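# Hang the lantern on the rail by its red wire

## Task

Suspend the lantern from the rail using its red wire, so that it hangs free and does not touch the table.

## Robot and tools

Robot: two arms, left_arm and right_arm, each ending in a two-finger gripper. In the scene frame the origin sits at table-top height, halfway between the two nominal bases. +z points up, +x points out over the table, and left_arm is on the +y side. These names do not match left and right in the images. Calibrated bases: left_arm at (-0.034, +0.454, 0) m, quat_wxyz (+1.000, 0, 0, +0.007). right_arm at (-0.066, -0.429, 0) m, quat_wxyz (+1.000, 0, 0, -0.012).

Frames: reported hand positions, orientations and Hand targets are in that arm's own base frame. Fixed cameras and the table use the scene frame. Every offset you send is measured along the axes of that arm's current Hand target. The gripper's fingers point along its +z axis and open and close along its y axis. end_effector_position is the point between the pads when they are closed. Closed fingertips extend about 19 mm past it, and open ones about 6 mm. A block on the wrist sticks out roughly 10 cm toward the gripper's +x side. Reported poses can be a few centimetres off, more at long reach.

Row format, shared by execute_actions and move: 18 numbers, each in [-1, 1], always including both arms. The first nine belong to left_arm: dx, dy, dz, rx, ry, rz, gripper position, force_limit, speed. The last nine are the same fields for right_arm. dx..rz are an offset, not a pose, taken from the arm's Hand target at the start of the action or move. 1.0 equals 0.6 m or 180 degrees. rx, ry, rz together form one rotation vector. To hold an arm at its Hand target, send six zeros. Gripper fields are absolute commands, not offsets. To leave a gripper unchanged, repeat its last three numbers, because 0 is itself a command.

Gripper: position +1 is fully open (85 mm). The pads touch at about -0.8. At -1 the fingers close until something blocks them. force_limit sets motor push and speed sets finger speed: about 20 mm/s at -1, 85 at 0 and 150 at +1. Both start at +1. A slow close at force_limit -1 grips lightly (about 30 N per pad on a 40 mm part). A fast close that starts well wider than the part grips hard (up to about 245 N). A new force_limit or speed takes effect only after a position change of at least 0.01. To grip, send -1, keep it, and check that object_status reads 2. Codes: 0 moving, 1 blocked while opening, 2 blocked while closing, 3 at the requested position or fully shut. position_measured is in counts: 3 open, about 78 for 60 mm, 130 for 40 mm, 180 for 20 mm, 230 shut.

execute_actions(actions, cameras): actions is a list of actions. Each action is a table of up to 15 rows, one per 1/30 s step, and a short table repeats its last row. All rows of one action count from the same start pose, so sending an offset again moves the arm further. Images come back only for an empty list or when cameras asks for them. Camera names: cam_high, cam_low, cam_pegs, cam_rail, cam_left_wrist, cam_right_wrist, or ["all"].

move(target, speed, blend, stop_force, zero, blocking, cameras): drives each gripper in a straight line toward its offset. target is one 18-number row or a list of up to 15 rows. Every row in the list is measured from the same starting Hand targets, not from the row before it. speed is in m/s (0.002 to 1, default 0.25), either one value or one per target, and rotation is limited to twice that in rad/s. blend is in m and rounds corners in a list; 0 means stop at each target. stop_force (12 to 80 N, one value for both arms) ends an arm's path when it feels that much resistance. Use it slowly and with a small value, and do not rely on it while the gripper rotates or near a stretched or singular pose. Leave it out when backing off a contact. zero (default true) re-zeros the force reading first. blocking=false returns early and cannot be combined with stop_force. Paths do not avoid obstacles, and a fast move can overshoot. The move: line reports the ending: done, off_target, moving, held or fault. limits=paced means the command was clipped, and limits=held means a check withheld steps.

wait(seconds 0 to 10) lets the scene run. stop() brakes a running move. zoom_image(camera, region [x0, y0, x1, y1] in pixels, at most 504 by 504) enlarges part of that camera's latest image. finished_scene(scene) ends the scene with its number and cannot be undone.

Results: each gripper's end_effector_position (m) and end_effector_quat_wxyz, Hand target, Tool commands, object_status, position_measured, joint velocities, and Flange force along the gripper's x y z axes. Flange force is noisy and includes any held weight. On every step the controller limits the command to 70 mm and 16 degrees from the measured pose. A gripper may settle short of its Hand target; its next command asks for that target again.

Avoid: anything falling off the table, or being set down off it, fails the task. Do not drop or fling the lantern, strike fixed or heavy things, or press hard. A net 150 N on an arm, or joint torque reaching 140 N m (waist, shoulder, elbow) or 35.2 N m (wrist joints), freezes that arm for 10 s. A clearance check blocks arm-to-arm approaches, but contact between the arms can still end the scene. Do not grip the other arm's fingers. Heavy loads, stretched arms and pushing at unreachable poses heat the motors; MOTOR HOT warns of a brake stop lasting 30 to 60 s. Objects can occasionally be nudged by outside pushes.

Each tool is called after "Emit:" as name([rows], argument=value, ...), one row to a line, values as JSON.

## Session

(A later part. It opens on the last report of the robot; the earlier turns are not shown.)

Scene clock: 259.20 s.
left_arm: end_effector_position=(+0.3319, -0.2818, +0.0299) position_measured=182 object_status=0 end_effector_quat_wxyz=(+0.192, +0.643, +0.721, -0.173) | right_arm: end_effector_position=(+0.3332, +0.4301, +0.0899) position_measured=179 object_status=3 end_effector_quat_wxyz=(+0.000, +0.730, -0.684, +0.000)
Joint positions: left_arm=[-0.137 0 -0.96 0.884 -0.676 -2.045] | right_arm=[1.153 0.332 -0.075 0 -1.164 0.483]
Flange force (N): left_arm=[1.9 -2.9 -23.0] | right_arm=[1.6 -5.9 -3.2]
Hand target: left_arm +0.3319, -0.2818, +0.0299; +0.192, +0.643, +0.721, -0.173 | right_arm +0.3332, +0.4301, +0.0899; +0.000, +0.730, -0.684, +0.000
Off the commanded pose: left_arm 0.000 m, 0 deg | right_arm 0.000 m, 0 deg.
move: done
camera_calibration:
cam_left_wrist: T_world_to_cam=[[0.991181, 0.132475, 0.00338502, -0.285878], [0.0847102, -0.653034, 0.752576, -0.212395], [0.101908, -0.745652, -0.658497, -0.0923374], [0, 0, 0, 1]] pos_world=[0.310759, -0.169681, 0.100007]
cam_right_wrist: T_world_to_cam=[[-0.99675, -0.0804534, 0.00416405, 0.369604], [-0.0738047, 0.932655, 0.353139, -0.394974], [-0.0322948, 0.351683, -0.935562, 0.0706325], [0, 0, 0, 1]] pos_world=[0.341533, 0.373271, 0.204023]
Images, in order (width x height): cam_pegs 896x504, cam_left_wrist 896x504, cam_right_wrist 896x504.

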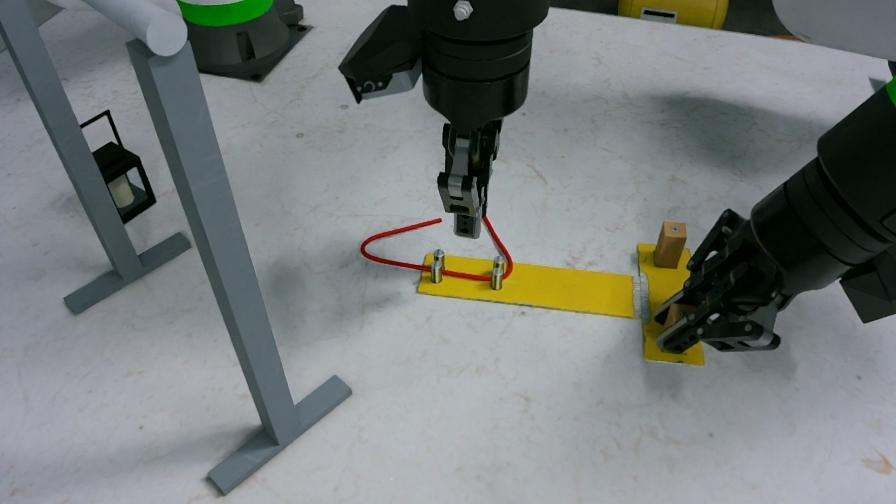

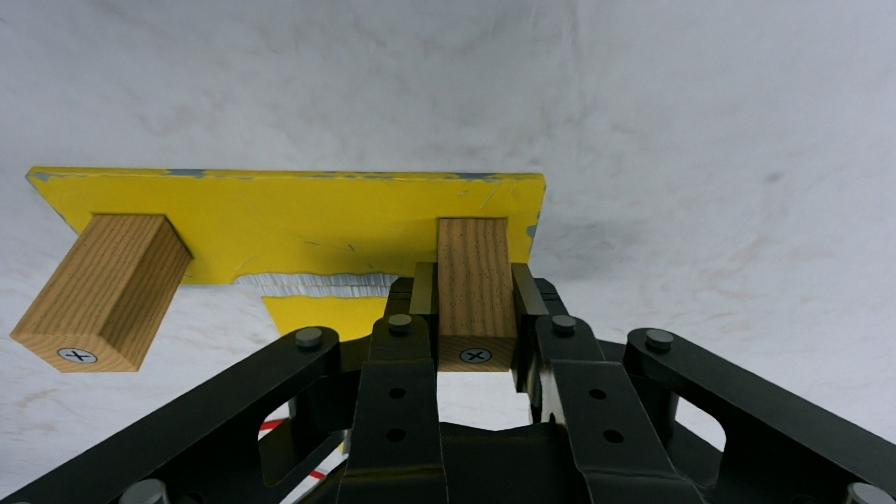

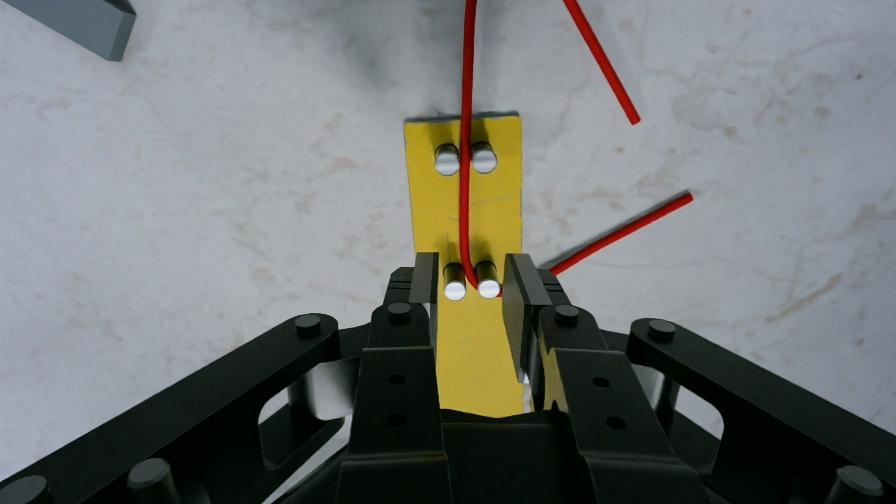

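Emit:
move(target=[0,0,0,0,0,0,-1,0,-1,0.01,-0.002,0.0917,0,0,0,-0.5,0,-1], speed=0.1, cameras=["cam_right_wrist"])

Emit:
move(target=[0,0,0,0,0,0,-1,0,-1,0,0,0.04,0,0,0,-0.5,0,-1], speed=0.01, stop_force=12, cameras=["cam_right_wrist"])

Scene clock: 266.30 s.
left_arm: end_effector_position=(+0.3319, -0.2818, +0.0299) position_measured=182 object_status=2 end_effector_quat_wxyz=(+0.192, +0.643, +0.721, -0.173) | right_arm: end_effector_position=(+0.3347, +0.4242, +0.0349) position_measured=192 object_status=3 end_effector_quat_wxyz=(+0.000, +0.730, -0.684, +0.000)
Joint positions: left_arm=[-0.137 0 -0.96 0.884 -0.677 -2.045] | right_arm=[1.145 0.384 -0.147 0 -1.04 0.491]
Flange force (N): left_arm=[2.4 -1.8 -22.7] | right_arm=[2.8 -4.9 -3.0]
Hand target: left_arm +0.3319, -0.2818, +0.0299; +0.192, +0.643, +0.721, -0.173 | right_arm +0.3348, +0.4242, +0.0349; +0.000, +0.730, -0.684, +0.000
Off the commanded pose: left_arm 0.000 m, 0 deg | right_arm 0.000 m, 0 deg.
move: done
camera_calibration:
cam_right_wrist: T_world_to_cam=[[-0.996757, -0.0803609, 0.0041993, 0.37081], [-0.0737058, 0.932663, 0.353138, -0.369847], [-0.032295, 0.351683, -0.935562, 0.0212417], [0, 0, 0, 1]] pos_world=[0.343033, 0.367271, 0.148923]
Images, in order (width x height): cam_right_wrist 896x504.

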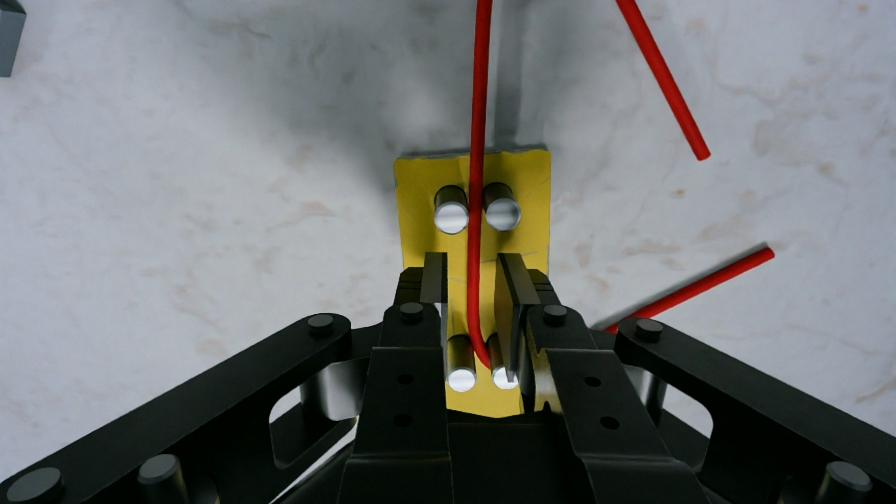

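Scene clock: 268.10 s.
left_arm: end_effector_position=(+0.3319, -0.2818, +0.0299) position_measured=182 object_status=2 end_effector_quat_wxyz=(+0.192, +0.643, +0.721, -0.173) | right_arm: end_effector_position=(+0.3348, +0.4242, +0.0227) position_measured=192 object_status=3 end_effector_quat_wxyz=(+0.000, +0.730, -0.684, +0.000)
Joint positions: left_arm=[-0.137 0 -0.96 0.884 -0.677 -2.045] | right_arm=[1.145 0.4 -0.157 0 -1.013 0.491]
Flange force (N): left_arm=[2.4 -2.1 -22.7] | right_arm=[6.9 2.5 -27.9]
Hand target: left_arm +0.3319, -0.2818, +0.0299; +0.192, +0.643, +0.721, -0.173 | right_arm +0.3348, +0.4242, +0.0227; +0.000, +0.730, -0.684, +0.000 (not the last commanded pose)
Off the commanded pose: left_arm 0.000 m, 0 deg | right_arm 0.012 m, 0 deg.
move: contact (right_arm)
camera_calibration:
cam_right_wrist: T_world_to_cam=[[-0.996741, -0.0805687, 0.00390691, 0.371079], [-0.0740034, 0.932644, 0.353126, -0.365513], [-0.0320946, 0.351686, -0.935568, 0.00972611], [0, 0, 0, 1]] pos_world=[0.343133, 0.36737, 0.136722]
Images, in order (width x height): cam_right_wrist 896x504.

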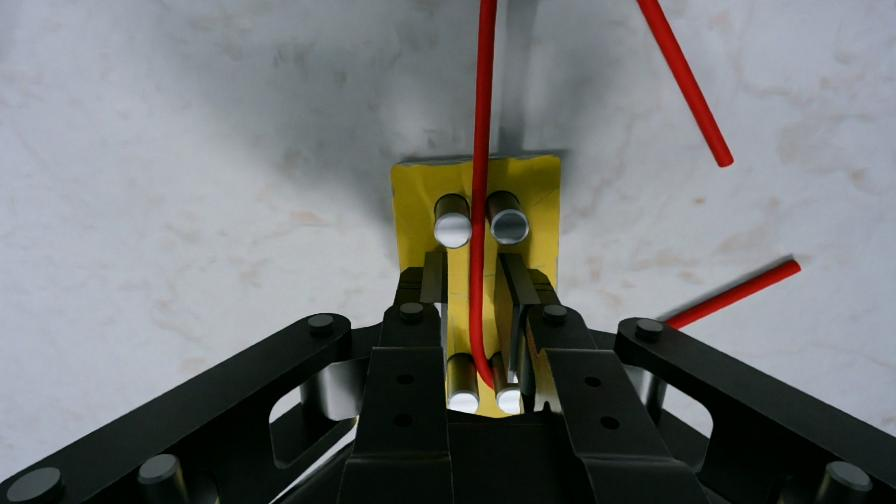

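Emit:
move(target=[0,0,0,0,0,0,-1,0,-1,0,0.0025,-0.003,0,0,0,-0.5,0,-1], speed=0.05)

Emit:
move(target=[0,0,0,0,0,0,-1,0,-1,0,0,0,0,0,0,-1,0.3,-1])

Emit:
move(target=[0,0,0,0,0,0,-1,0,-1,0,0,-0.0833,0,0,0,-1,0.3,-1], speed=0.03, cameras=["cam_right_wrist","cam_pegs","cam_left_wrist"])

Scene clock: 272.40 s.
left_arm: end_effector_position=(+0.3319, -0.2818, +0.0299) position_measured=182 object_status=2 end_effector_quat_wxyz=(+0.192, +0.643, +0.721, -0.173) | right_arm: end_effector_position=(+0.3333, +0.4241, +0.0245) position_measured=192 object_status=3 end_effector_quat_wxyz=(+0.000, +0.730, -0.684, +0.000)
Joint positions: left_arm=[-0.137 0 -0.96 0.884 -0.677 -2.045] | right_arm=[1.148 0.396 -0.159 0 -1.016 0.488]
Flange force (N): left_arm=[1.9 -2.2 -22.3] | right_arm=[2.1 -5.2 -2.9]
Hand target: left_arm +0.3319, -0.2818, +0.0299; +0.192, +0.643, +0.721, -0.173 | right_arm +0.3333, +0.4241, +0.0245; +0.000, +0.730, -0.684, +0.000
Off the commanded pose: left_arm 0.000 m, 0 deg | right_arm 0.000 m, 0 deg.
move: done

Scene clock: 273.60 s.
left_arm: end_effector_position=(+0.3319, -0.2818, +0.0299) position_measured=182 object_status=2 end_effector_quat_wxyz=(+0.192, +0.643, +0.721, -0.173) | right_arm: end_effector_position=(+0.3333, +0.4241, +0.0245) position_measured=227 object_status=0 end_effector_quat_wxyz=(+0.000, +0.730, -0.684, +0.000)
Joint positions: left_arm=[-0.137 0 -0.96 0.884 -0.677 -2.045] | right_arm=[1.148 0.396 -0.159 0 -1.016 0.488]
Flange force (N): left_arm=[-0.6 2.0 -12.7] | right_arm=[3.0 -4.8 -4.3]
Hand target: left_arm +0.3319, -0.2818, +0.0299; +0.192, +0.643, +0.721, -0.173 | right_arm +0.3333, +0.4241, +0.0245; +0.000, +0.730, -0.684, +0.000
Off the commanded pose: left_arm 0.000 m, 0 deg | right_arm 0.000 m, 0 deg.
move: done

Scene clock: 275.53 s.
left_arm: end_effector_position=(+0.3319, -0.2818, +0.0299) position_measured=182 object_status=2 end_effector_quat_wxyz=(+0.192, +0.643, +0.721, -0.173) | right_arm: end_effector_position=(+0.3333, +0.4241, +0.0745) position_measured=227 object_status=2 end_effector_quat_wxyz=(+0.000, +0.730, -0.684, +0.000)
Joint positions: left_arm=[-0.137 0 -0.96 0.884 -0.677 -2.045] | right_arm=[1.148 0.337 -0.108 0 -1.126 0.488]
Flange force (N): left_arm=[-2.5 1.6 -5.7] | right_arm=[2.3 -5.6 -2.9]
Hand target: left_arm +0.3319, -0.2818, +0.0299; +0.192, +0.643, +0.721, -0.173 | right_arm +0.3333, +0.4241, +0.0745; +0.000, +0.730, -0.684, +0.000
Off the commanded pose: left_arm 0.000 m, 0 deg | right_arm 0.000 m, 0 deg.
move: done
camera_calibration:
cam_left_wrist: T_world_to_cam=[[0.991181, 0.132475, 0.00338419, -0.285878], [0.0847032, -0.652977, 0.752626, -0.212388], [0.101914, -0.745702, -0.658439, -0.0923536], [0, 0, 0, 1]] pos_world=[0.310759, -0.169681, 0.100007]
cam_right_wrist: T_world_to_cam=[[-0.996749, -0.0804758, 0.0039423, 0.369336], [-0.0739041, 0.932653, 0.353125, -0.38386], [-0.0320948, 0.351686, -0.935568, 0.0581757], [0, 0, 0, 1]] pos_world=[0.341633, 0.367271, 0.188522]
Images, in order (width x height): cam_pegs 896x504, cam_left_wrist 896x504, cam_right_wrist 896x504.

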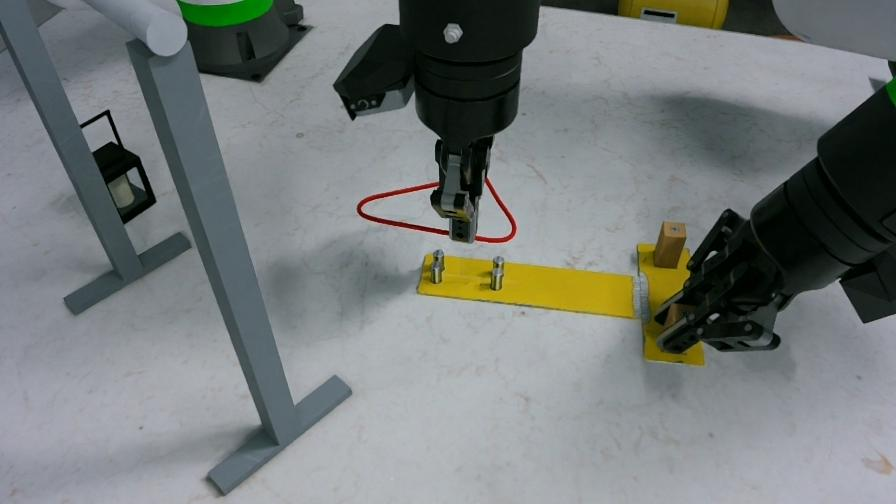

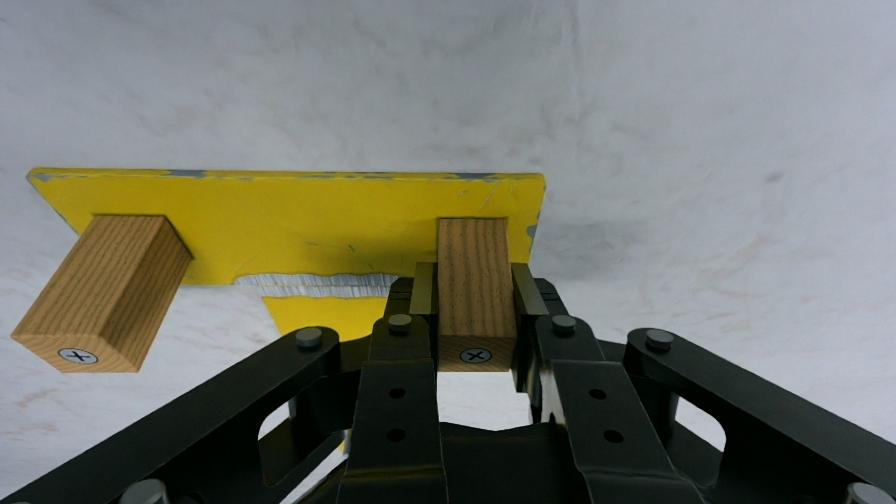

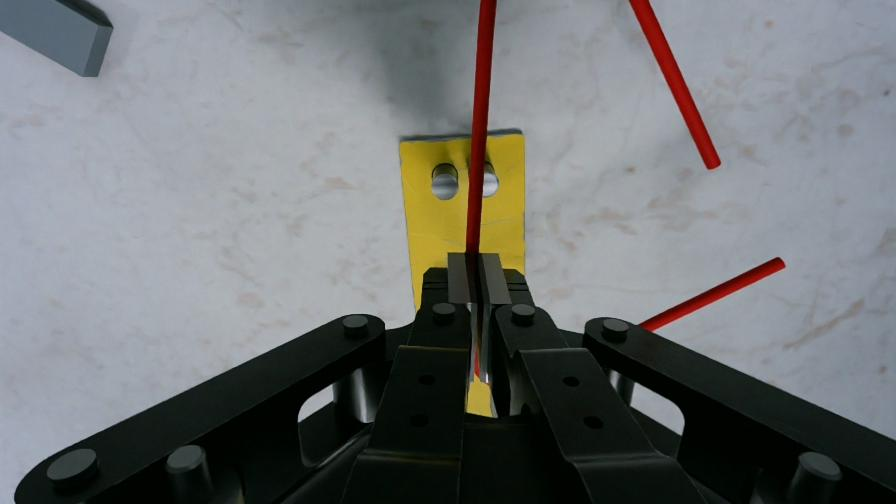

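Emit:
move(target=[0,0,0,0,0,0,-1,0,-1,0,0.1667,0,0,0,0,-1,0.3,-1], speed=0.15)

Emit:
move(target=[0,0,0,0,0,0,-1,0,-1,0,0,0.075,0,0,0,-1,0.3,-1], speed=0.06)

Emit:
move(target=[0,0,0,0,0,0,-1,0,-1,0,0,0.02,0,0,0,-1,0.3,-1], speed=0.008, stop_force=12, cameras=["cam_right_wrist","cam_pegs"])

Scene clock: 282.73 s.
left_arm: end_effector_position=(+0.3319, -0.2818, +0.0299) position_measured=182 object_status=2 end_effector_quat_wxyz=(+0.192, +0.643, +0.721, -0.173) | right_arm: end_effector_position=(+0.2335, +0.4176, +0.0745) position_measured=227 object_status=2 end_effector_quat_wxyz=(+0.000, +0.730, -0.684, +0.000)
Joint positions: left_arm=[-0.137 0 -0.96 0.884 -0.677 -2.045] | right_arm=[1.336 0.196 -0.288 0 -1.086 0.3]
Flange force (N): left_arm=[-2.3 2.0 -5.3] | right_arm=[1.9 -6.3 -2.8]
Hand target: left_arm +0.3319, -0.2818, +0.0299; +0.192, +0.643, +0.721, -0.173 | right_arm +0.2335, +0.4176, +0.0745; +0.000, +0.730, -0.684, +0.000
Off the commanded pose: left_arm 0.000 m, 0 deg | right_arm 0.000 m, 0 deg.
move: done

Scene clock: 283.80 s.
left_arm: end_effector_position=(+0.3319, -0.2818, +0.0299) position_measured=182 object_status=2 end_effector_quat_wxyz=(+0.192, +0.643, +0.721, -0.173) | right_arm: end_effector_position=(+0.2335, +0.4176, +0.0294) position_measured=227 object_status=2 end_effector_quat_wxyz=(+0.000, +0.730, -0.684, +0.000)
Joint positions: left_arm=[-0.137 0 -0.96 0.884 -0.677 -2.045] | right_arm=[1.336 0.255 -0.336 0 -0.979 0.3]
Flange force (N): left_arm=[-2.0 1.5 -5.9] | right_arm=[1.3 -6.6 -2.7]
Hand target: left_arm +0.3319, -0.2818, +0.0299; +0.192, +0.643, +0.721, -0.173 | right_arm +0.2335, +0.4176, +0.0295; +0.000, +0.730, -0.684, +0.000
Off the commanded pose: left_arm 0.000 m, 0 deg | right_arm 0.000 m, 0 deg.
move: done

Scene clock: 285.53 s.
left_arm: end_effector_position=(+0.3319, -0.2818, +0.0299) position_measured=182 object_status=2 end_effector_quat_wxyz=(+0.192, +0.643, +0.721, -0.173) | right_arm: end_effector_position=(+0.2336, +0.4176, +0.0205) position_measured=227 object_status=2 end_effector_quat_wxyz=(+0.000, +0.730, -0.684, +0.000)
Joint positions: left_arm=[-0.137 0 -0.96 0.884 -0.677 -2.045] | right_arm=[1.336 0.269 -0.345 0 -0.957 0.3]
Flange force (N): left_arm=[-1.7 1.7 -5.5] | right_arm=[7.5 -2.9 -24.4]
Hand target: left_arm +0.3319, -0.2818, +0.0299; +0.192, +0.643, +0.721, -0.173 | right_arm +0.2335, +0.4176, +0.0205; +0.000, +0.730, -0.684, +0.000 (not the last commanded pose)
Off the commanded pose: left_arm 0.000 m, 0 deg | right_arm 0.003 m, 0 deg.
move: contact (right_arm)
camera_calibration:
cam_right_wrist: T_world_to_cam=[[-0.996745, -0.0805308, 0.00380608, 0.269587], [-0.0740007, 0.932614, 0.353206, -0.366078], [-0.0319936, 0.351775, -0.935538, 0.00667712], [0, 0, 0, 1]] pos_world=[0.241833, 0.36077, 0.134521]
Images, in order (width x height): cam_pegs 896x504, cam_right_wrist 896x504.

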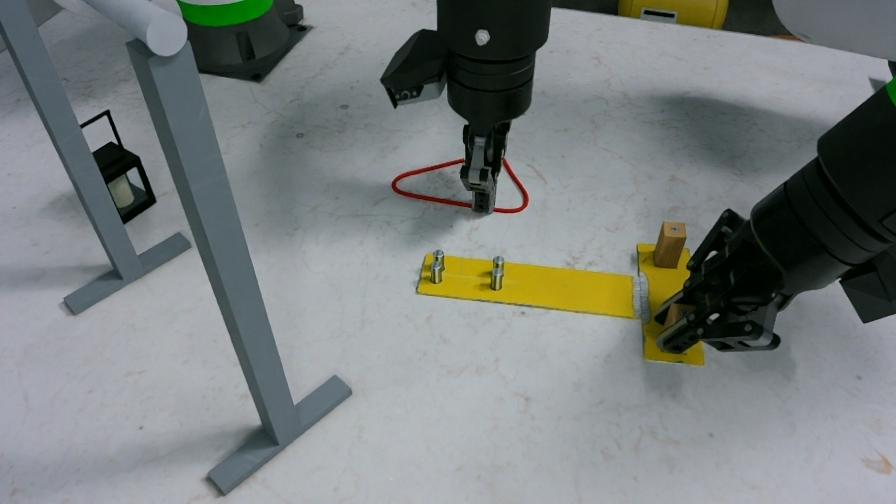

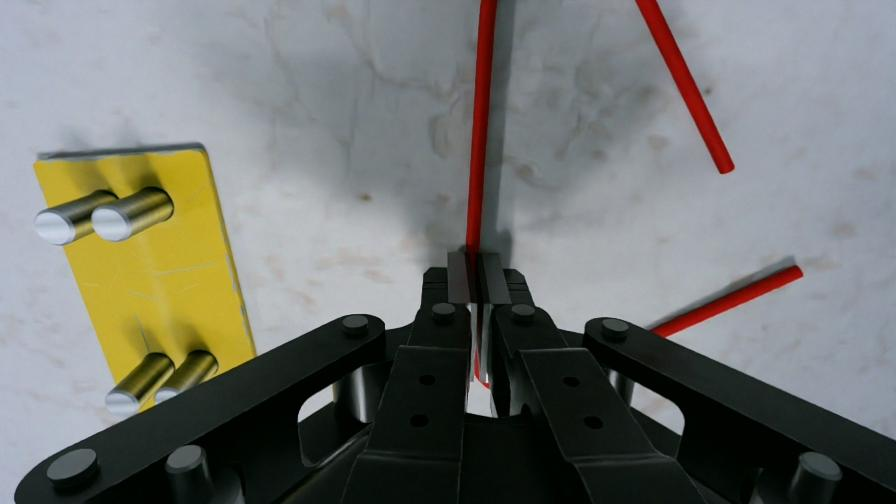

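Emit:
move(target=[0,0,0,0,0,0,-1,0,-1,0,0,-0.0017,0,0,0,-0.4,0.3,-1])

Emit:
move([
  [0,0,0,0,0,0,-1,0,-1,0,0,-0.15,0,0,0,-0.4,0.3,-1],
  [0,0,0,0,0,0,-1,0,-1,0.444,0.052,-0.6308,0,0,-0.489,-0.4,0.3,-1],
], speed=[0.1,0.25], blend=[0.03,0])

Emit:
move(target=[0,0,0,0,0,0,0.1,0,-0.5,0,0,0,0,0,0,-0.4,0.3,-1])

Emit:
move([
  [-0.0667,0,-0.1155,0,0,0,0.1,0,-0.5,0,0,0,0,0,0,-0.4,0.3,-1],
  [-0.3093,-0.248,0.0437,0.0117,0.1662,0.0434,0.1,0,-0.5,0,0,0,0,0,0,-0.4,0.3,-1],
], speed=0.2, blend=[0.02,0], cameras=["cam_left_wrist","cam_pegs"])

Scene clock: 297.03 s.
left_arm: end_effector_position=(+0.3319, -0.2818, +0.0299) position_measured=182 object_status=2 end_effector_quat_wxyz=(+0.192, +0.643, +0.721, -0.173) | right_arm: end_effector_position=(+0.2335, +0.4176, +0.0215) position_measured=179 object_status=0 end_effector_quat_wxyz=(+0.000, +0.730, -0.684, +0.000)
Joint positions: left_arm=[-0.137 0 -0.96 0.884 -0.677 -2.045] | right_arm=[1.336 0.267 -0.344 0 -0.96 0.3]
Flange force (N): left_arm=[-2.2 1.4 -5.8] | right_arm=[1.3 -6.3 -3.1]
Hand target: left_arm +0.3319, -0.2818, +0.0299; +0.192, +0.643, +0.721, -0.173 | right_arm +0.2335, +0.4176, +0.0215; +0.000, +0.730, -0.684, +0.000
Off the commanded pose: left_arm 0.000 m, 0 deg | right_arm 0.000 m, 0 deg.
move: done

Scene clock: 301.40 s.
left_arm: end_effector_position=(+0.3319, -0.2818, +0.0299) position_measured=182 object_status=2 end_effector_quat_wxyz=(+0.192, +0.643, +0.721, -0.173) | right_arm: end_effector_position=(+0.2198, +0.1497, +0.3999) position_measured=179 object_status=3 end_effector_quat_wxyz=(+0.000, +1.000, +0.015, +0.000)
Joint positions: left_arm=[-0.137 0 -0.96 0.884 -0.677 -2.045] | right_arm=[1.108 -0.426 -0.06 0 -1.937 2.064]
Flange force (N): left_arm=[-2.6 2.2 -5.3] | right_arm=[11.9 5.4 -3.3]
Hand target: left_arm +0.3319, -0.2818, +0.0299; +0.192, +0.643, +0.721, -0.173 | right_arm +0.2198, +0.1497, +0.3999; +0.000, +1.000, +0.015, +0.000
Off the commanded pose: left_arm 0.000 m, 0 deg | right_arm 0.000 m, 0 deg.
move: done

Scene clock: 302.17 s.
left_arm: end_effector_position=(+0.3319, -0.2818, +0.0299) position_measured=117 object_status=0 end_effector_quat_wxyz=(+0.192, +0.643, +0.721, -0.173) | right_arm: end_effector_position=(+0.2198, +0.1497, +0.3999) position_measured=179 object_status=3 end_effector_quat_wxyz=(+0.000, +1.000, +0.015, +0.000)
Joint positions: left_arm=[-0.137 0 -0.96 0.884 -0.676 -2.045] | right_arm=[1.108 -0.426 -0.06 0 -1.937 2.064]
Flange force (N): left_arm=[1.3 1.3 -1.0] | right_arm=[11.4 6.4 -3.0]
Hand target: left_arm +0.3319, -0.2818, +0.0299; +0.192, +0.643, +0.721, -0.173 | right_arm +0.2198, +0.1497, +0.3999; +0.000, +1.000, +0.015, +0.000
Off the commanded pose: left_arm 0.000 m, 0 deg | right_arm 0.000 m, 0 deg.
move: done

Scene clock: 304.37 s.
left_arm: end_effector_position=(+0.2037, -0.4713, +0.1001) position_measured=117 object_status=3 end_effector_quat_wxyz=(+0.000, +0.717, +0.698, -0.001) | right_arm: end_effector_position=(+0.2198, +0.1497, +0.3999) position_measured=179 object_status=3 end_effector_quat_wxyz=(+0.000, +1.000, +0.015, +0.000)
Joint positions: left_arm=[-0.906 0.251 -0.155 0.002 -1.165 -0.692] | right_arm=[1.108 -0.426 -0.06 0 -1.937 2.064]
Flange force (N): left_arm=[0.9 0.5 1.0] | right_arm=[11.3 6.1 -3.2]
Hand target: left_arm +0.2037, -0.4713, +0.1001; -0.001, +0.717, +0.698, -0.001 | right_arm +0.2198, +0.1497, +0.3999; +0.000, +1.000, +0.015, +0.000
Off the commanded pose: left_arm 0.000 m, 0 deg | right_arm 0.000 m, 0 deg.
move: done
camera_calibration:
cam_left_wrist: T_world_to_cam=[[0.999851, -0.0118794, 0.0125202, -0.204658], [-0.0152906, -0.946149, 0.323369, -0.452865], [0.0080045, -0.323512, -0.94619, 0.072657], [0, 0, 0, 1]] pos_world=[0.197122, -0.407404, 0.217752]
Images, in order (width x height): cam_pegs 896x504, cam_left_wrist 896x504.

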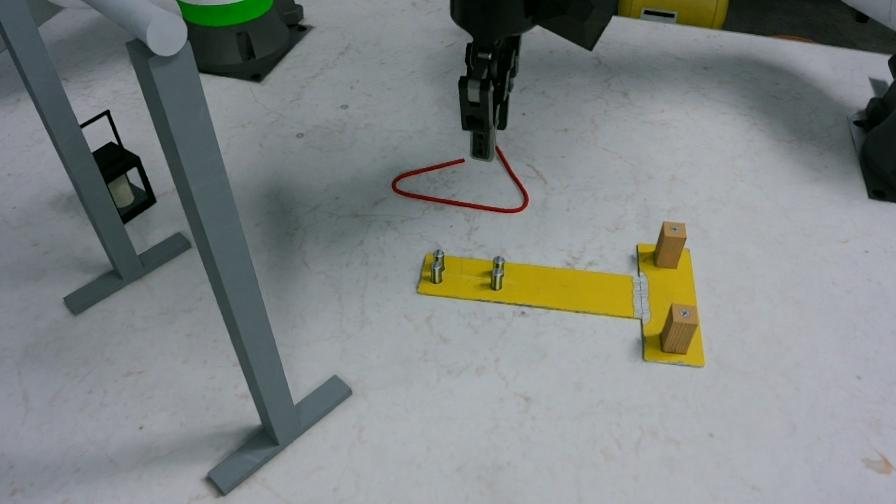

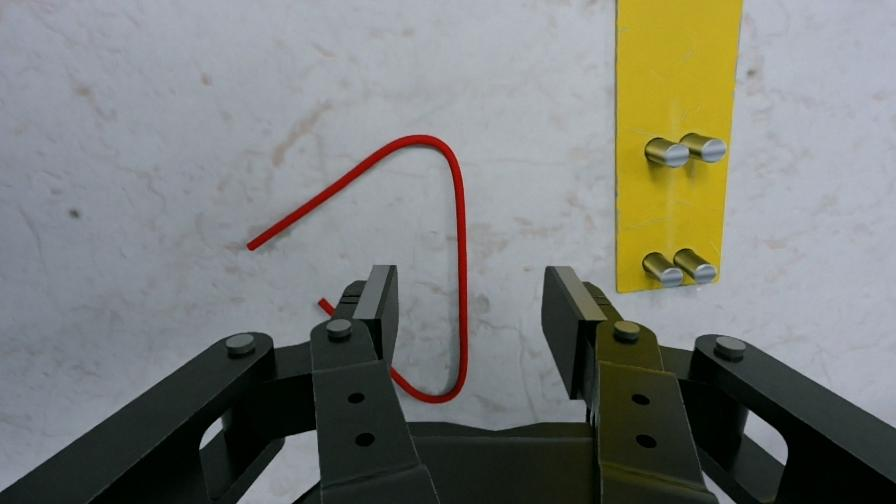

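Emit:
move(target=[0.0133,-0.002,0.1083,0,0,0,-0.5,0,-0.5,0,0,0,0,0,0,-0.4,0.3,-1], speed=0.1, cameras=["cam_left_wrist"])

Emit:
move(target=[0,0,0.04,0,0,0,-0.5,0,-0.5,0,0,0,0,0,0,-0.4,0.3,-1], speed=0.01, stop_force=12)

Scene clock: 309.73 s.
left_arm: end_effector_position=(+0.2026, -0.4633, +0.0351) position_measured=192 object_status=3 end_effector_quat_wxyz=(+0.000, +0.717, +0.698, -0.001) | right_arm: end_effector_position=(+0.2198, +0.1497, +0.3999) position_measured=179 object_status=3 end_effector_quat_wxyz=(+0.000, +1.000, +0.015, +0.000)
Joint positions: left_arm=[-0.898 0.308 -0.252 0.002 -1.012 -0.701] | right_arm=[1.108 -0.426 -0.06 0 -1.937 2.064]
Flange force (N): left_arm=[-0.2 1.3 0.8] | right_arm=[11.2 6.1 -3.2]
Hand target: left_arm +0.2026, -0.4633, +0.0351; -0.001, +0.717, +0.698, -0.001 | right_arm +0.2198, +0.1497, +0.3999; +0.000, +1.000, +0.015, +0.000
Off the commanded pose: left_arm 0.000 m, 0 deg | right_arm 0.000 m, 0 deg.
move: done
camera_calibration:
cam_left_wrist: T_world_to_cam=[[0.999851, -0.0118794, 0.0125202, -0.202651], [-0.0152906, -0.946149, 0.323369, -0.424388], [0.0080045, -0.323512, -0.94619, 0.0137192], [0, 0, 0, 1]] pos_world=[0.196022, -0.399504, 0.152752]
Images, in order (width x height): cam_left_wrist 896x504.

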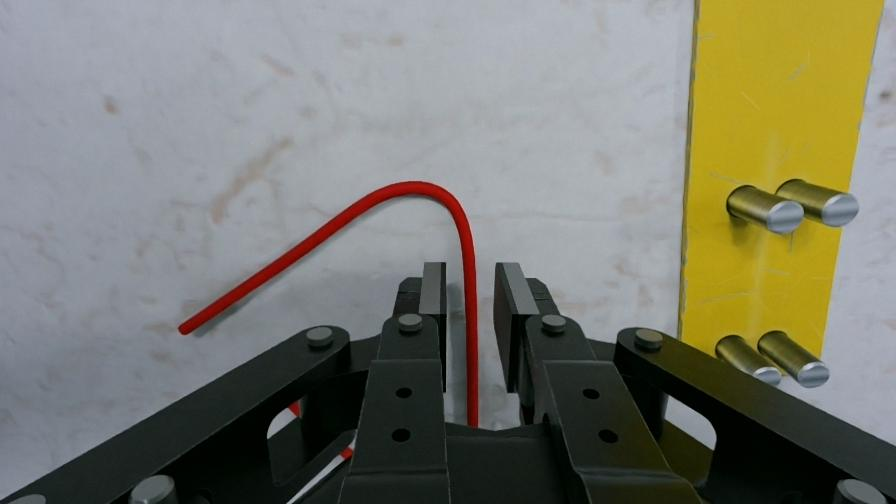

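Scene clock: 312.00 s.
left_arm: end_effector_position=(+0.2026, -0.4634, +0.0183) position_measured=192 object_status=3 end_effector_quat_wxyz=(+0.000, +0.717, +0.698, -0.001) | right_arm: end_effector_position=(+0.2198, +0.1497, +0.3999) position_measured=179 object_status=3 end_effector_quat_wxyz=(+0.000, +1.000, +0.015, +0.000)
Joint positions: left_arm=[-0.898 0.331 -0.267 0.002 -0.973 -0.701] | right_arm=[1.108 -0.426 -0.06 0 -1.937 2.064]
Flange force (N): left_arm=[6.2 1.6 -32.0] | right_arm=[11.5 6.4 -3.0]
Hand target: left_arm +0.2026, -0.4634, +0.0183; +0.000, +0.717, +0.698, -0.001 (not the last commanded pose) | right_arm +0.2198, +0.1497, +0.3999; +0.000, +1.000, +0.015, +0.000
Off the commanded pose: left_arm 0.007 m, 0 deg | right_arm 0.000 m, 0 deg.
move: contact (left_arm)

Emit:
move(target=[0,0,-0.0025,0,0,0,-0.5,0,-0.5,0,0,0,0,0,0,-0.4,0.3,-1], speed=0.05)

Emit:
move(target=[0,0,0,0,0,0,-1,0.3,-1,0,0,0,0,0,0,-0.4,0.3,-1])

Emit:
move(target=[0,0,-0.1,0,0,0,-1,0.3,-1,0,0,0,0,0,0,-0.4,0.3,-1], speed=0.06, cameras=["cam_left_wrist","cam_pegs"])

Scene clock: 315.80 s.
left_arm: end_effector_position=(+0.2026, -0.4633, +0.0198) position_measured=192 object_status=3 end_effector_quat_wxyz=(+0.000, +0.717, +0.698, -0.001) | right_arm: end_effector_position=(+0.2198, +0.1497, +0.3999) position_measured=179 object_status=3 end_effector_quat_wxyz=(+0.000, +1.000, +0.015, +0.000)
Joint positions: left_arm=[-0.898 0.329 -0.266 0.002 -0.976 -0.701] | right_arm=[1.108 -0.426 -0.06 0 -1.937 2.064]
Flange force (N): left_arm=[-0.6 1.9 1.1] | right_arm=[11.3 6.5 -3.4]
Hand target: left_arm +0.2026, -0.4634, +0.0198; +0.000, +0.717, +0.698, -0.001 | right_arm +0.2198, +0.1497, +0.3999; +0.000, +1.000, +0.015, +0.000
Off the commanded pose: left_arm 0.000 m, 0 deg | right_arm 0.000 m, 0 deg.
move: done

Scene clock: 317.00 s.
left_arm: end_effector_position=(+0.2026, -0.4634, +0.0198) position_measured=227 object_status=0 end_effector_quat_wxyz=(+0.000, +0.717, +0.698, -0.001) | right_arm: end_effector_position=(+0.2198, +0.1497, +0.3999) position_measured=179 object_status=3 end_effector_quat_wxyz=(+0.000, +1.000, +0.015, +0.000)
Joint positions: left_arm=[-0.898 0.329 -0.266 0.002 -0.976 -0.701] | right_arm=[1.108 -0.426 -0.06 0 -1.937 2.064]
Flange force (N): left_arm=[-0.4 1.4 0.7] | right_arm=[11.3 6.2 -3.5]
Hand target: left_arm +0.2026, -0.4634, +0.0198; +0.000, +0.717, +0.698, -0.001 | right_arm +0.2198, +0.1497, +0.3999; +0.000, +1.000, +0.015, +0.000
Off the commanded pose: left_arm 0.000 m, 0 deg | right_arm 0.000 m, 0 deg.
move: done

Scene clock: 318.30 s.
left_arm: end_effector_position=(+0.2027, -0.4633, +0.0798) position_measured=227 object_status=2 end_effector_quat_wxyz=(+0.000, +0.717, +0.698, -0.001) | right_arm: end_effector_position=(+0.2198, +0.1497, +0.3999) position_measured=179 object_status=3 end_effector_quat_wxyz=(+0.000, +1.000, +0.015, +0.000)
Joint positions: left_arm=[-0.897 0.254 -0.204 0.002 -1.114 -0.701] | right_arm=[1.108 -0.426 -0.06 0 -1.937 2.064]
Flange force (N): left_arm=[0.5 1.3 0.7] | right_arm=[11.6 6.5 -3.1]
Hand target: left_arm +0.2027, -0.4633, +0.0798; +0.000, +0.717, +0.698, -0.001 | right_arm +0.2198, +0.1497, +0.3999; +0.000, +1.000, +0.015, +0.000
Off the commanded pose: left_arm 0.000 m, 0 deg | right_arm 0.000 m, 0 deg.
move: done
camera_calibration:
cam_left_wrist: T_world_to_cam=[[0.999852, -0.0117475, 0.0125837, -0.203269], [-0.0151889, -0.946049, 0.323667, -0.438847], [0.00810249, -0.32381, -0.946087, 0.0557596], [0, 0, 0, 1]] pos_world=[0.196121, -0.399503, 0.197351]
Images, in order (width x height): cam_pegs 896x504, cam_left_wrist 896x504.

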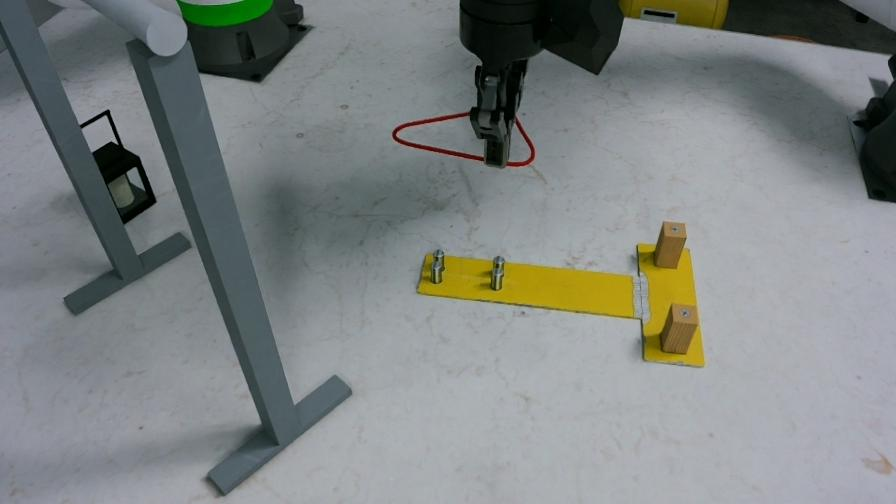

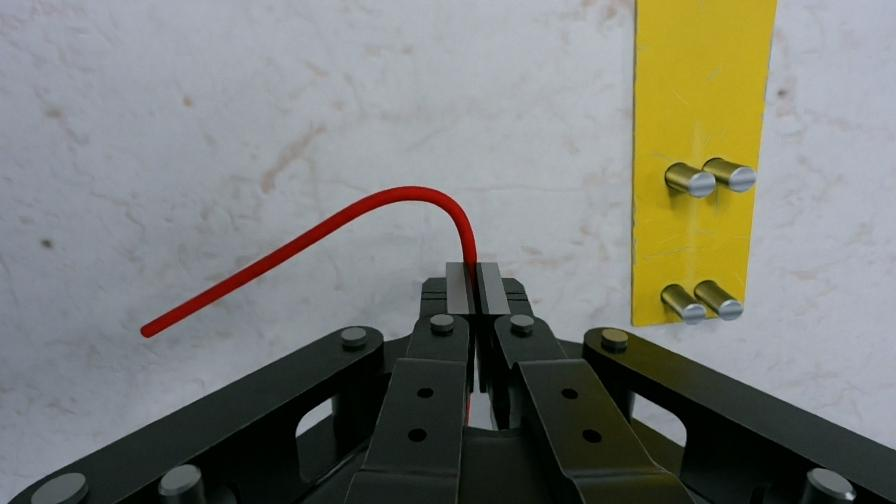

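Emit:
move([
  [0.02,0.05,-0.17,-0.001,-0.08,-0.001,-1,0.3,-1,0,0,0,0,0,0,-0.4,0.3,-1],
  [0.1126,0.2592,-0.2837,-0.007,-0.5,-0.007,-1,0.3,-1,0,0,0,0,0,0,-0.4,0.3,-1],
], speed=0.15, blend=[0.03,0], cameras=["cam_left_wrist","cam_rail","cam_low"])

Scene clock: 337.40 s.
left_arm: end_effector_position=(+0.3603, -0.3998, +0.2497) position_measured=227 object_status=2 end_effector_quat_wxyz=(+0.500, +0.499, +0.501, -0.500) | right_arm: end_effector_position=(+0.2198, +0.1497, +0.3999) position_measured=179 object_status=3 end_effector_quat_wxyz=(+0.000, +1.000, +0.015, +0.000)
Joint positions: left_arm=[-0.349 0.185 -0.952 1.891 -1.427 -2.73] | right_arm=[1.108 -0.426 -0.06 0 -1.937 2.064]
Flange force (N): left_arm=[0.2 2.0 -1.7] | right_arm=[11.0 6.3 -3.0]
Hand target: left_arm +0.3603, -0.3999, +0.2497; +0.500, +0.499, +0.501, -0.500 | right_arm +0.2198, +0.1497, +0.3999; +0.000, +1.000, +0.015, +0.000
Off the commanded pose: left_arm 0.000 m, 0 deg | right_arm 0.000 m, 0 deg.
move: done
camera_calibration:
cam_left_wrist: T_world_to_cam=[[0.99974, 0.015644, -0.0166188, -0.343961], [0.0106627, 0.32366, 0.946113, -0.0884759], [0.0201798, -0.946044, 0.323409, -0.334304], [0, 0, 0, 1]] pos_world=[0.351561, -0.282249, 0.186109]
Images, in order (width x height): cam_low 896x504, cam_rail 896x504, cam_left_wrist 896x504.

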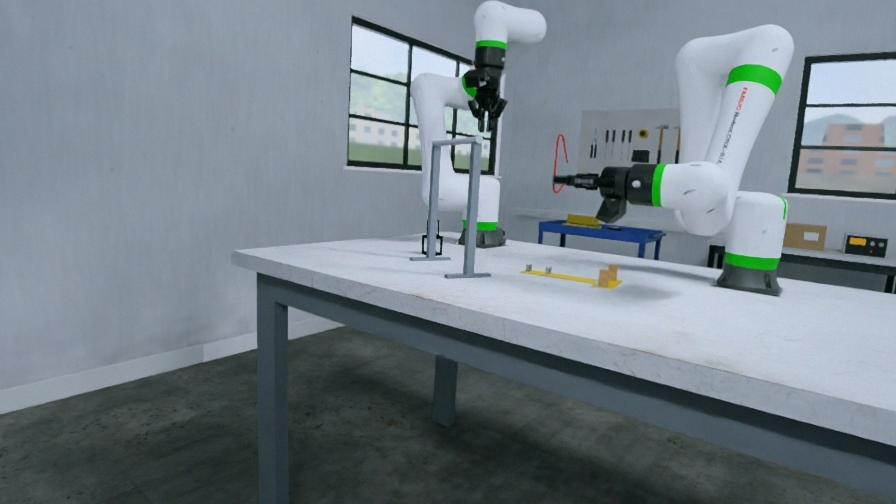

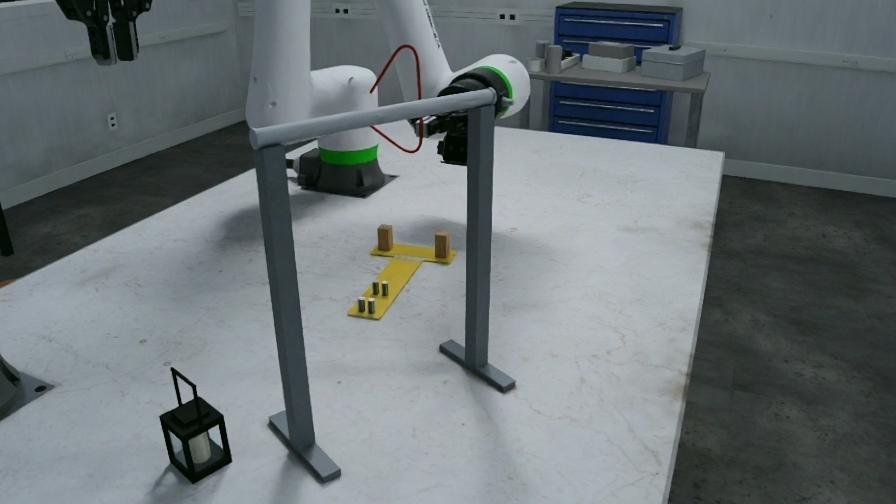

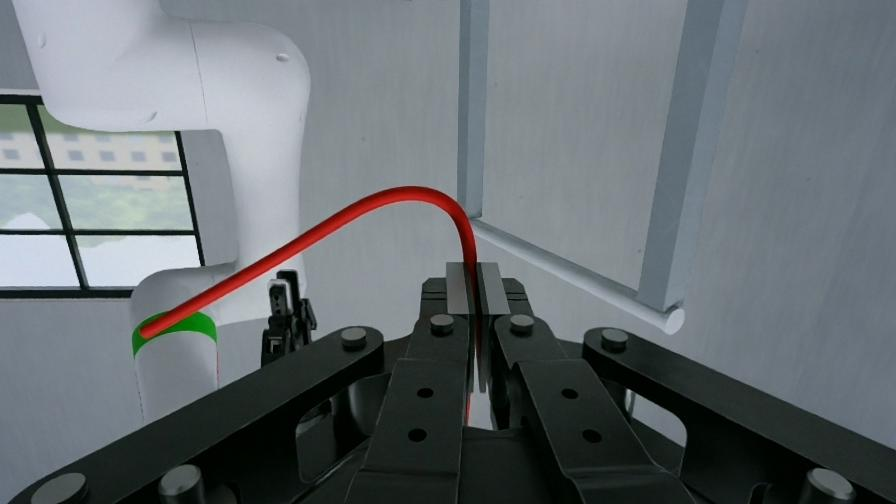

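Emit:
move(target=[0,0,0,0,0,0,-1,0.3,-1,0.2906,-0.5387,-0.0335,0,0,-0.003,-0.2,0.3,-1], speed=0.2, cameras=["cam_right_wrist","cam_rail"])

Emit:
zoom_image(camera="cam_rail", region=[340, 0, 500, 180])

Scene clock: 342.50 s.
left_arm: end_effector_position=(+0.3603, -0.3999, +0.2497) position_measured=227 object_status=2 end_effector_quat_wxyz=(+0.500, +0.499, +0.501, -0.500) | right_arm: end_effector_position=(+0.3842, +0.4781, +0.4201) position_measured=154 object_status=3 end_effector_quat_wxyz=(+0.000, +1.000, +0.020, +0.000)
Joint positions: left_arm=[-0.349 0.185 -0.952 1.891 -1.427 -2.73] | right_arm=[1.107 0.564 1.051 0 -2.057 2.074]
Flange force (N): left_arm=[0.5 2.2 -1.2] | right_arm=no reading
Hand target: left_arm +0.3603, -0.3999, +0.2497; +0.500, +0.499, +0.501, -0.500 | right_arm +0.3842, +0.4781, +0.4201; +0.000, +1.000, +0.020, +0.000
Off the commanded pose: left_arm 0.000 m, 0 deg | right_arm 0.000 m, 0 deg.
move: done
camera_calibration:
cam_right_wrist: T_world_to_cam=[[0.0554601, -0.998454, 0.00370363, 0.457804], [-0.934216, -0.0505822, 0.353103, 0.248126], [-0.35237, -0.0230431, -0.935577, 0.666359], [0, 0, 0, 1]] pos_world=[0.441218, 0.485002, 0.534121]
Images, in order (width x height): cam_rail 896x504, cam_right_wrist 896x504.

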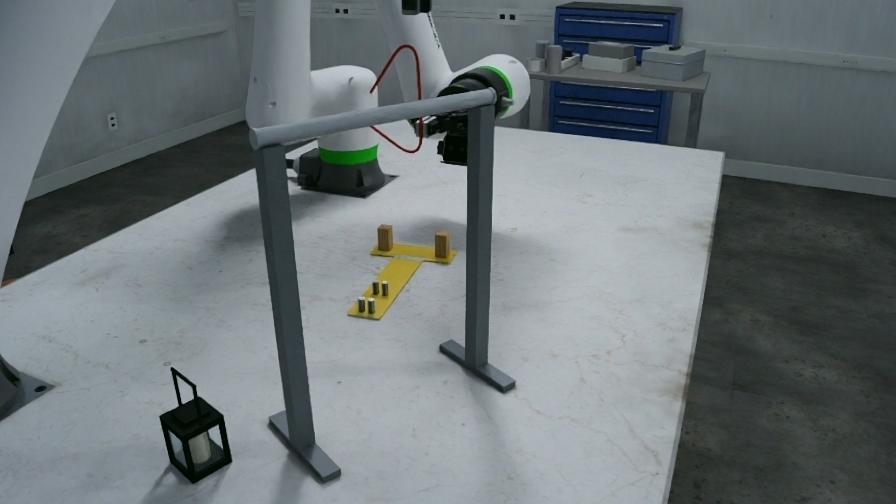

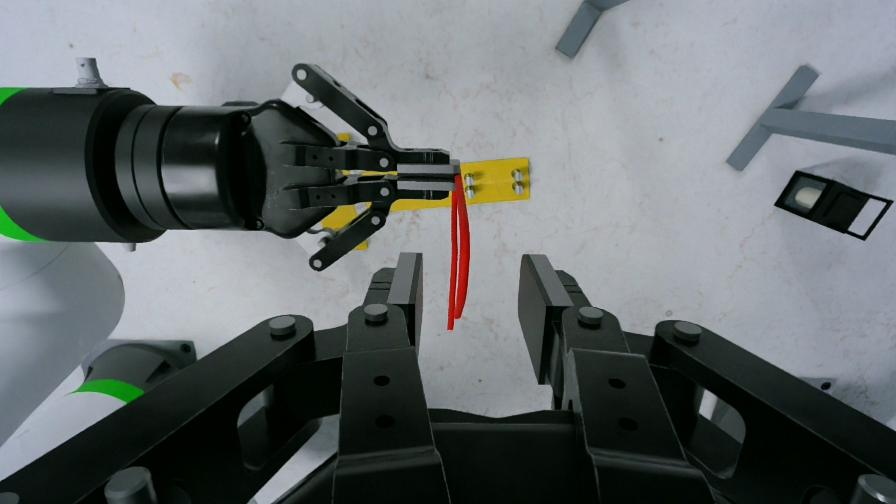

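Scaled by 2.800.

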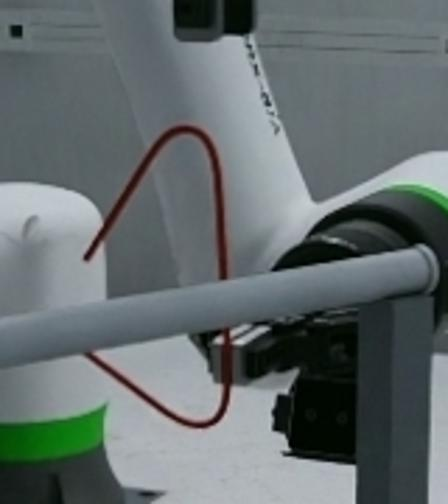

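Emit:
move(target=[0,0,0,0,0,0,-1,0.3,-1,-0.0055,-0.0035,0.0833,0,0,0,-0.4,0.3,-1], speed=0.1, cameras=["cam_right_wrist","cam_rail"])

Emit:
zoom_image(camera="cam_rail", region=[340, 0, 500, 180])

Scene clock: 349.37 s.
left_arm: end_effector_position=(+0.3603, -0.3999, +0.2497) position_measured=227 object_status=2 end_effector_quat_wxyz=(+0.500, +0.499, +0.501, -0.500) | right_arm: end_effector_position=(+0.3808, +0.4801, +0.3701) position_measured=179 object_status=3 end_effector_quat_wxyz=(+0.000, +1.000, +0.020, +0.000)
Joint positions: left_arm=[-0.349 0.185 -0.952 1.891 -1.427 -2.73] | right_arm=[1.114 0.483 0.8 0 -1.888 2.068]
Flange force (N): left_arm=[0.4 2.5 -1.8] | right_arm=[4.6 2.3 -3.1]
Hand target: left_arm +0.3603, -0.3999, +0.2497; +0.500, +0.499, +0.501, -0.500 | right_arm +0.3808, +0.4801, +0.3701; +0.000, +1.000, +0.020, +0.000
Off the commanded pose: left_arm 0.000 m, 0 deg | right_arm 0.000 m, 0 deg.
move: done
camera_calibration:
cam_right_wrist: T_world_to_cam=[[0.0554248, -0.998456, 0.00361029, 0.460136], [-0.934218, -0.0505821, 0.353098, 0.262669], [-0.352371, -0.0229432, -0.935579, 0.618472], [0, 0, 0, 1]] pos_world=[0.437818, 0.486902, 0.48422]
Images, in order (width x height): cam_rail 896x504, cam_right_wrist 896x504.

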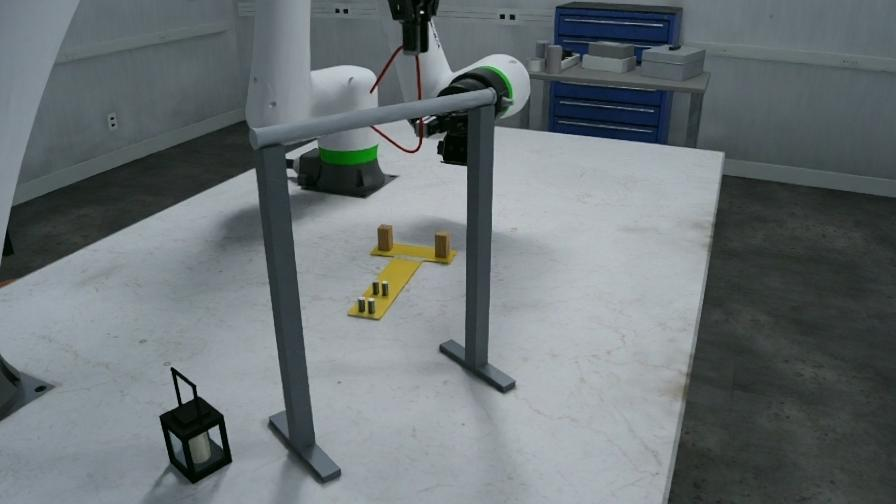

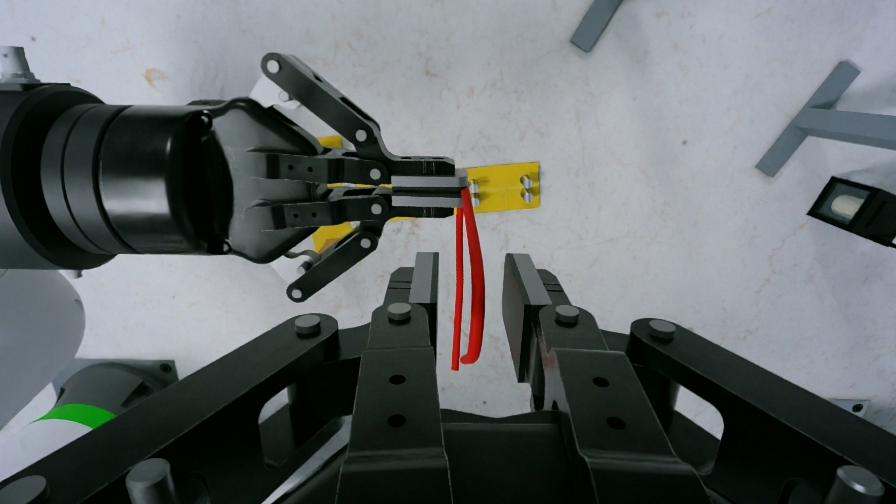

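Scaled by 2.800.

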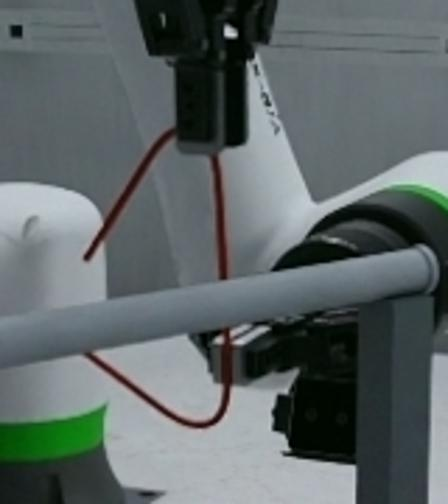

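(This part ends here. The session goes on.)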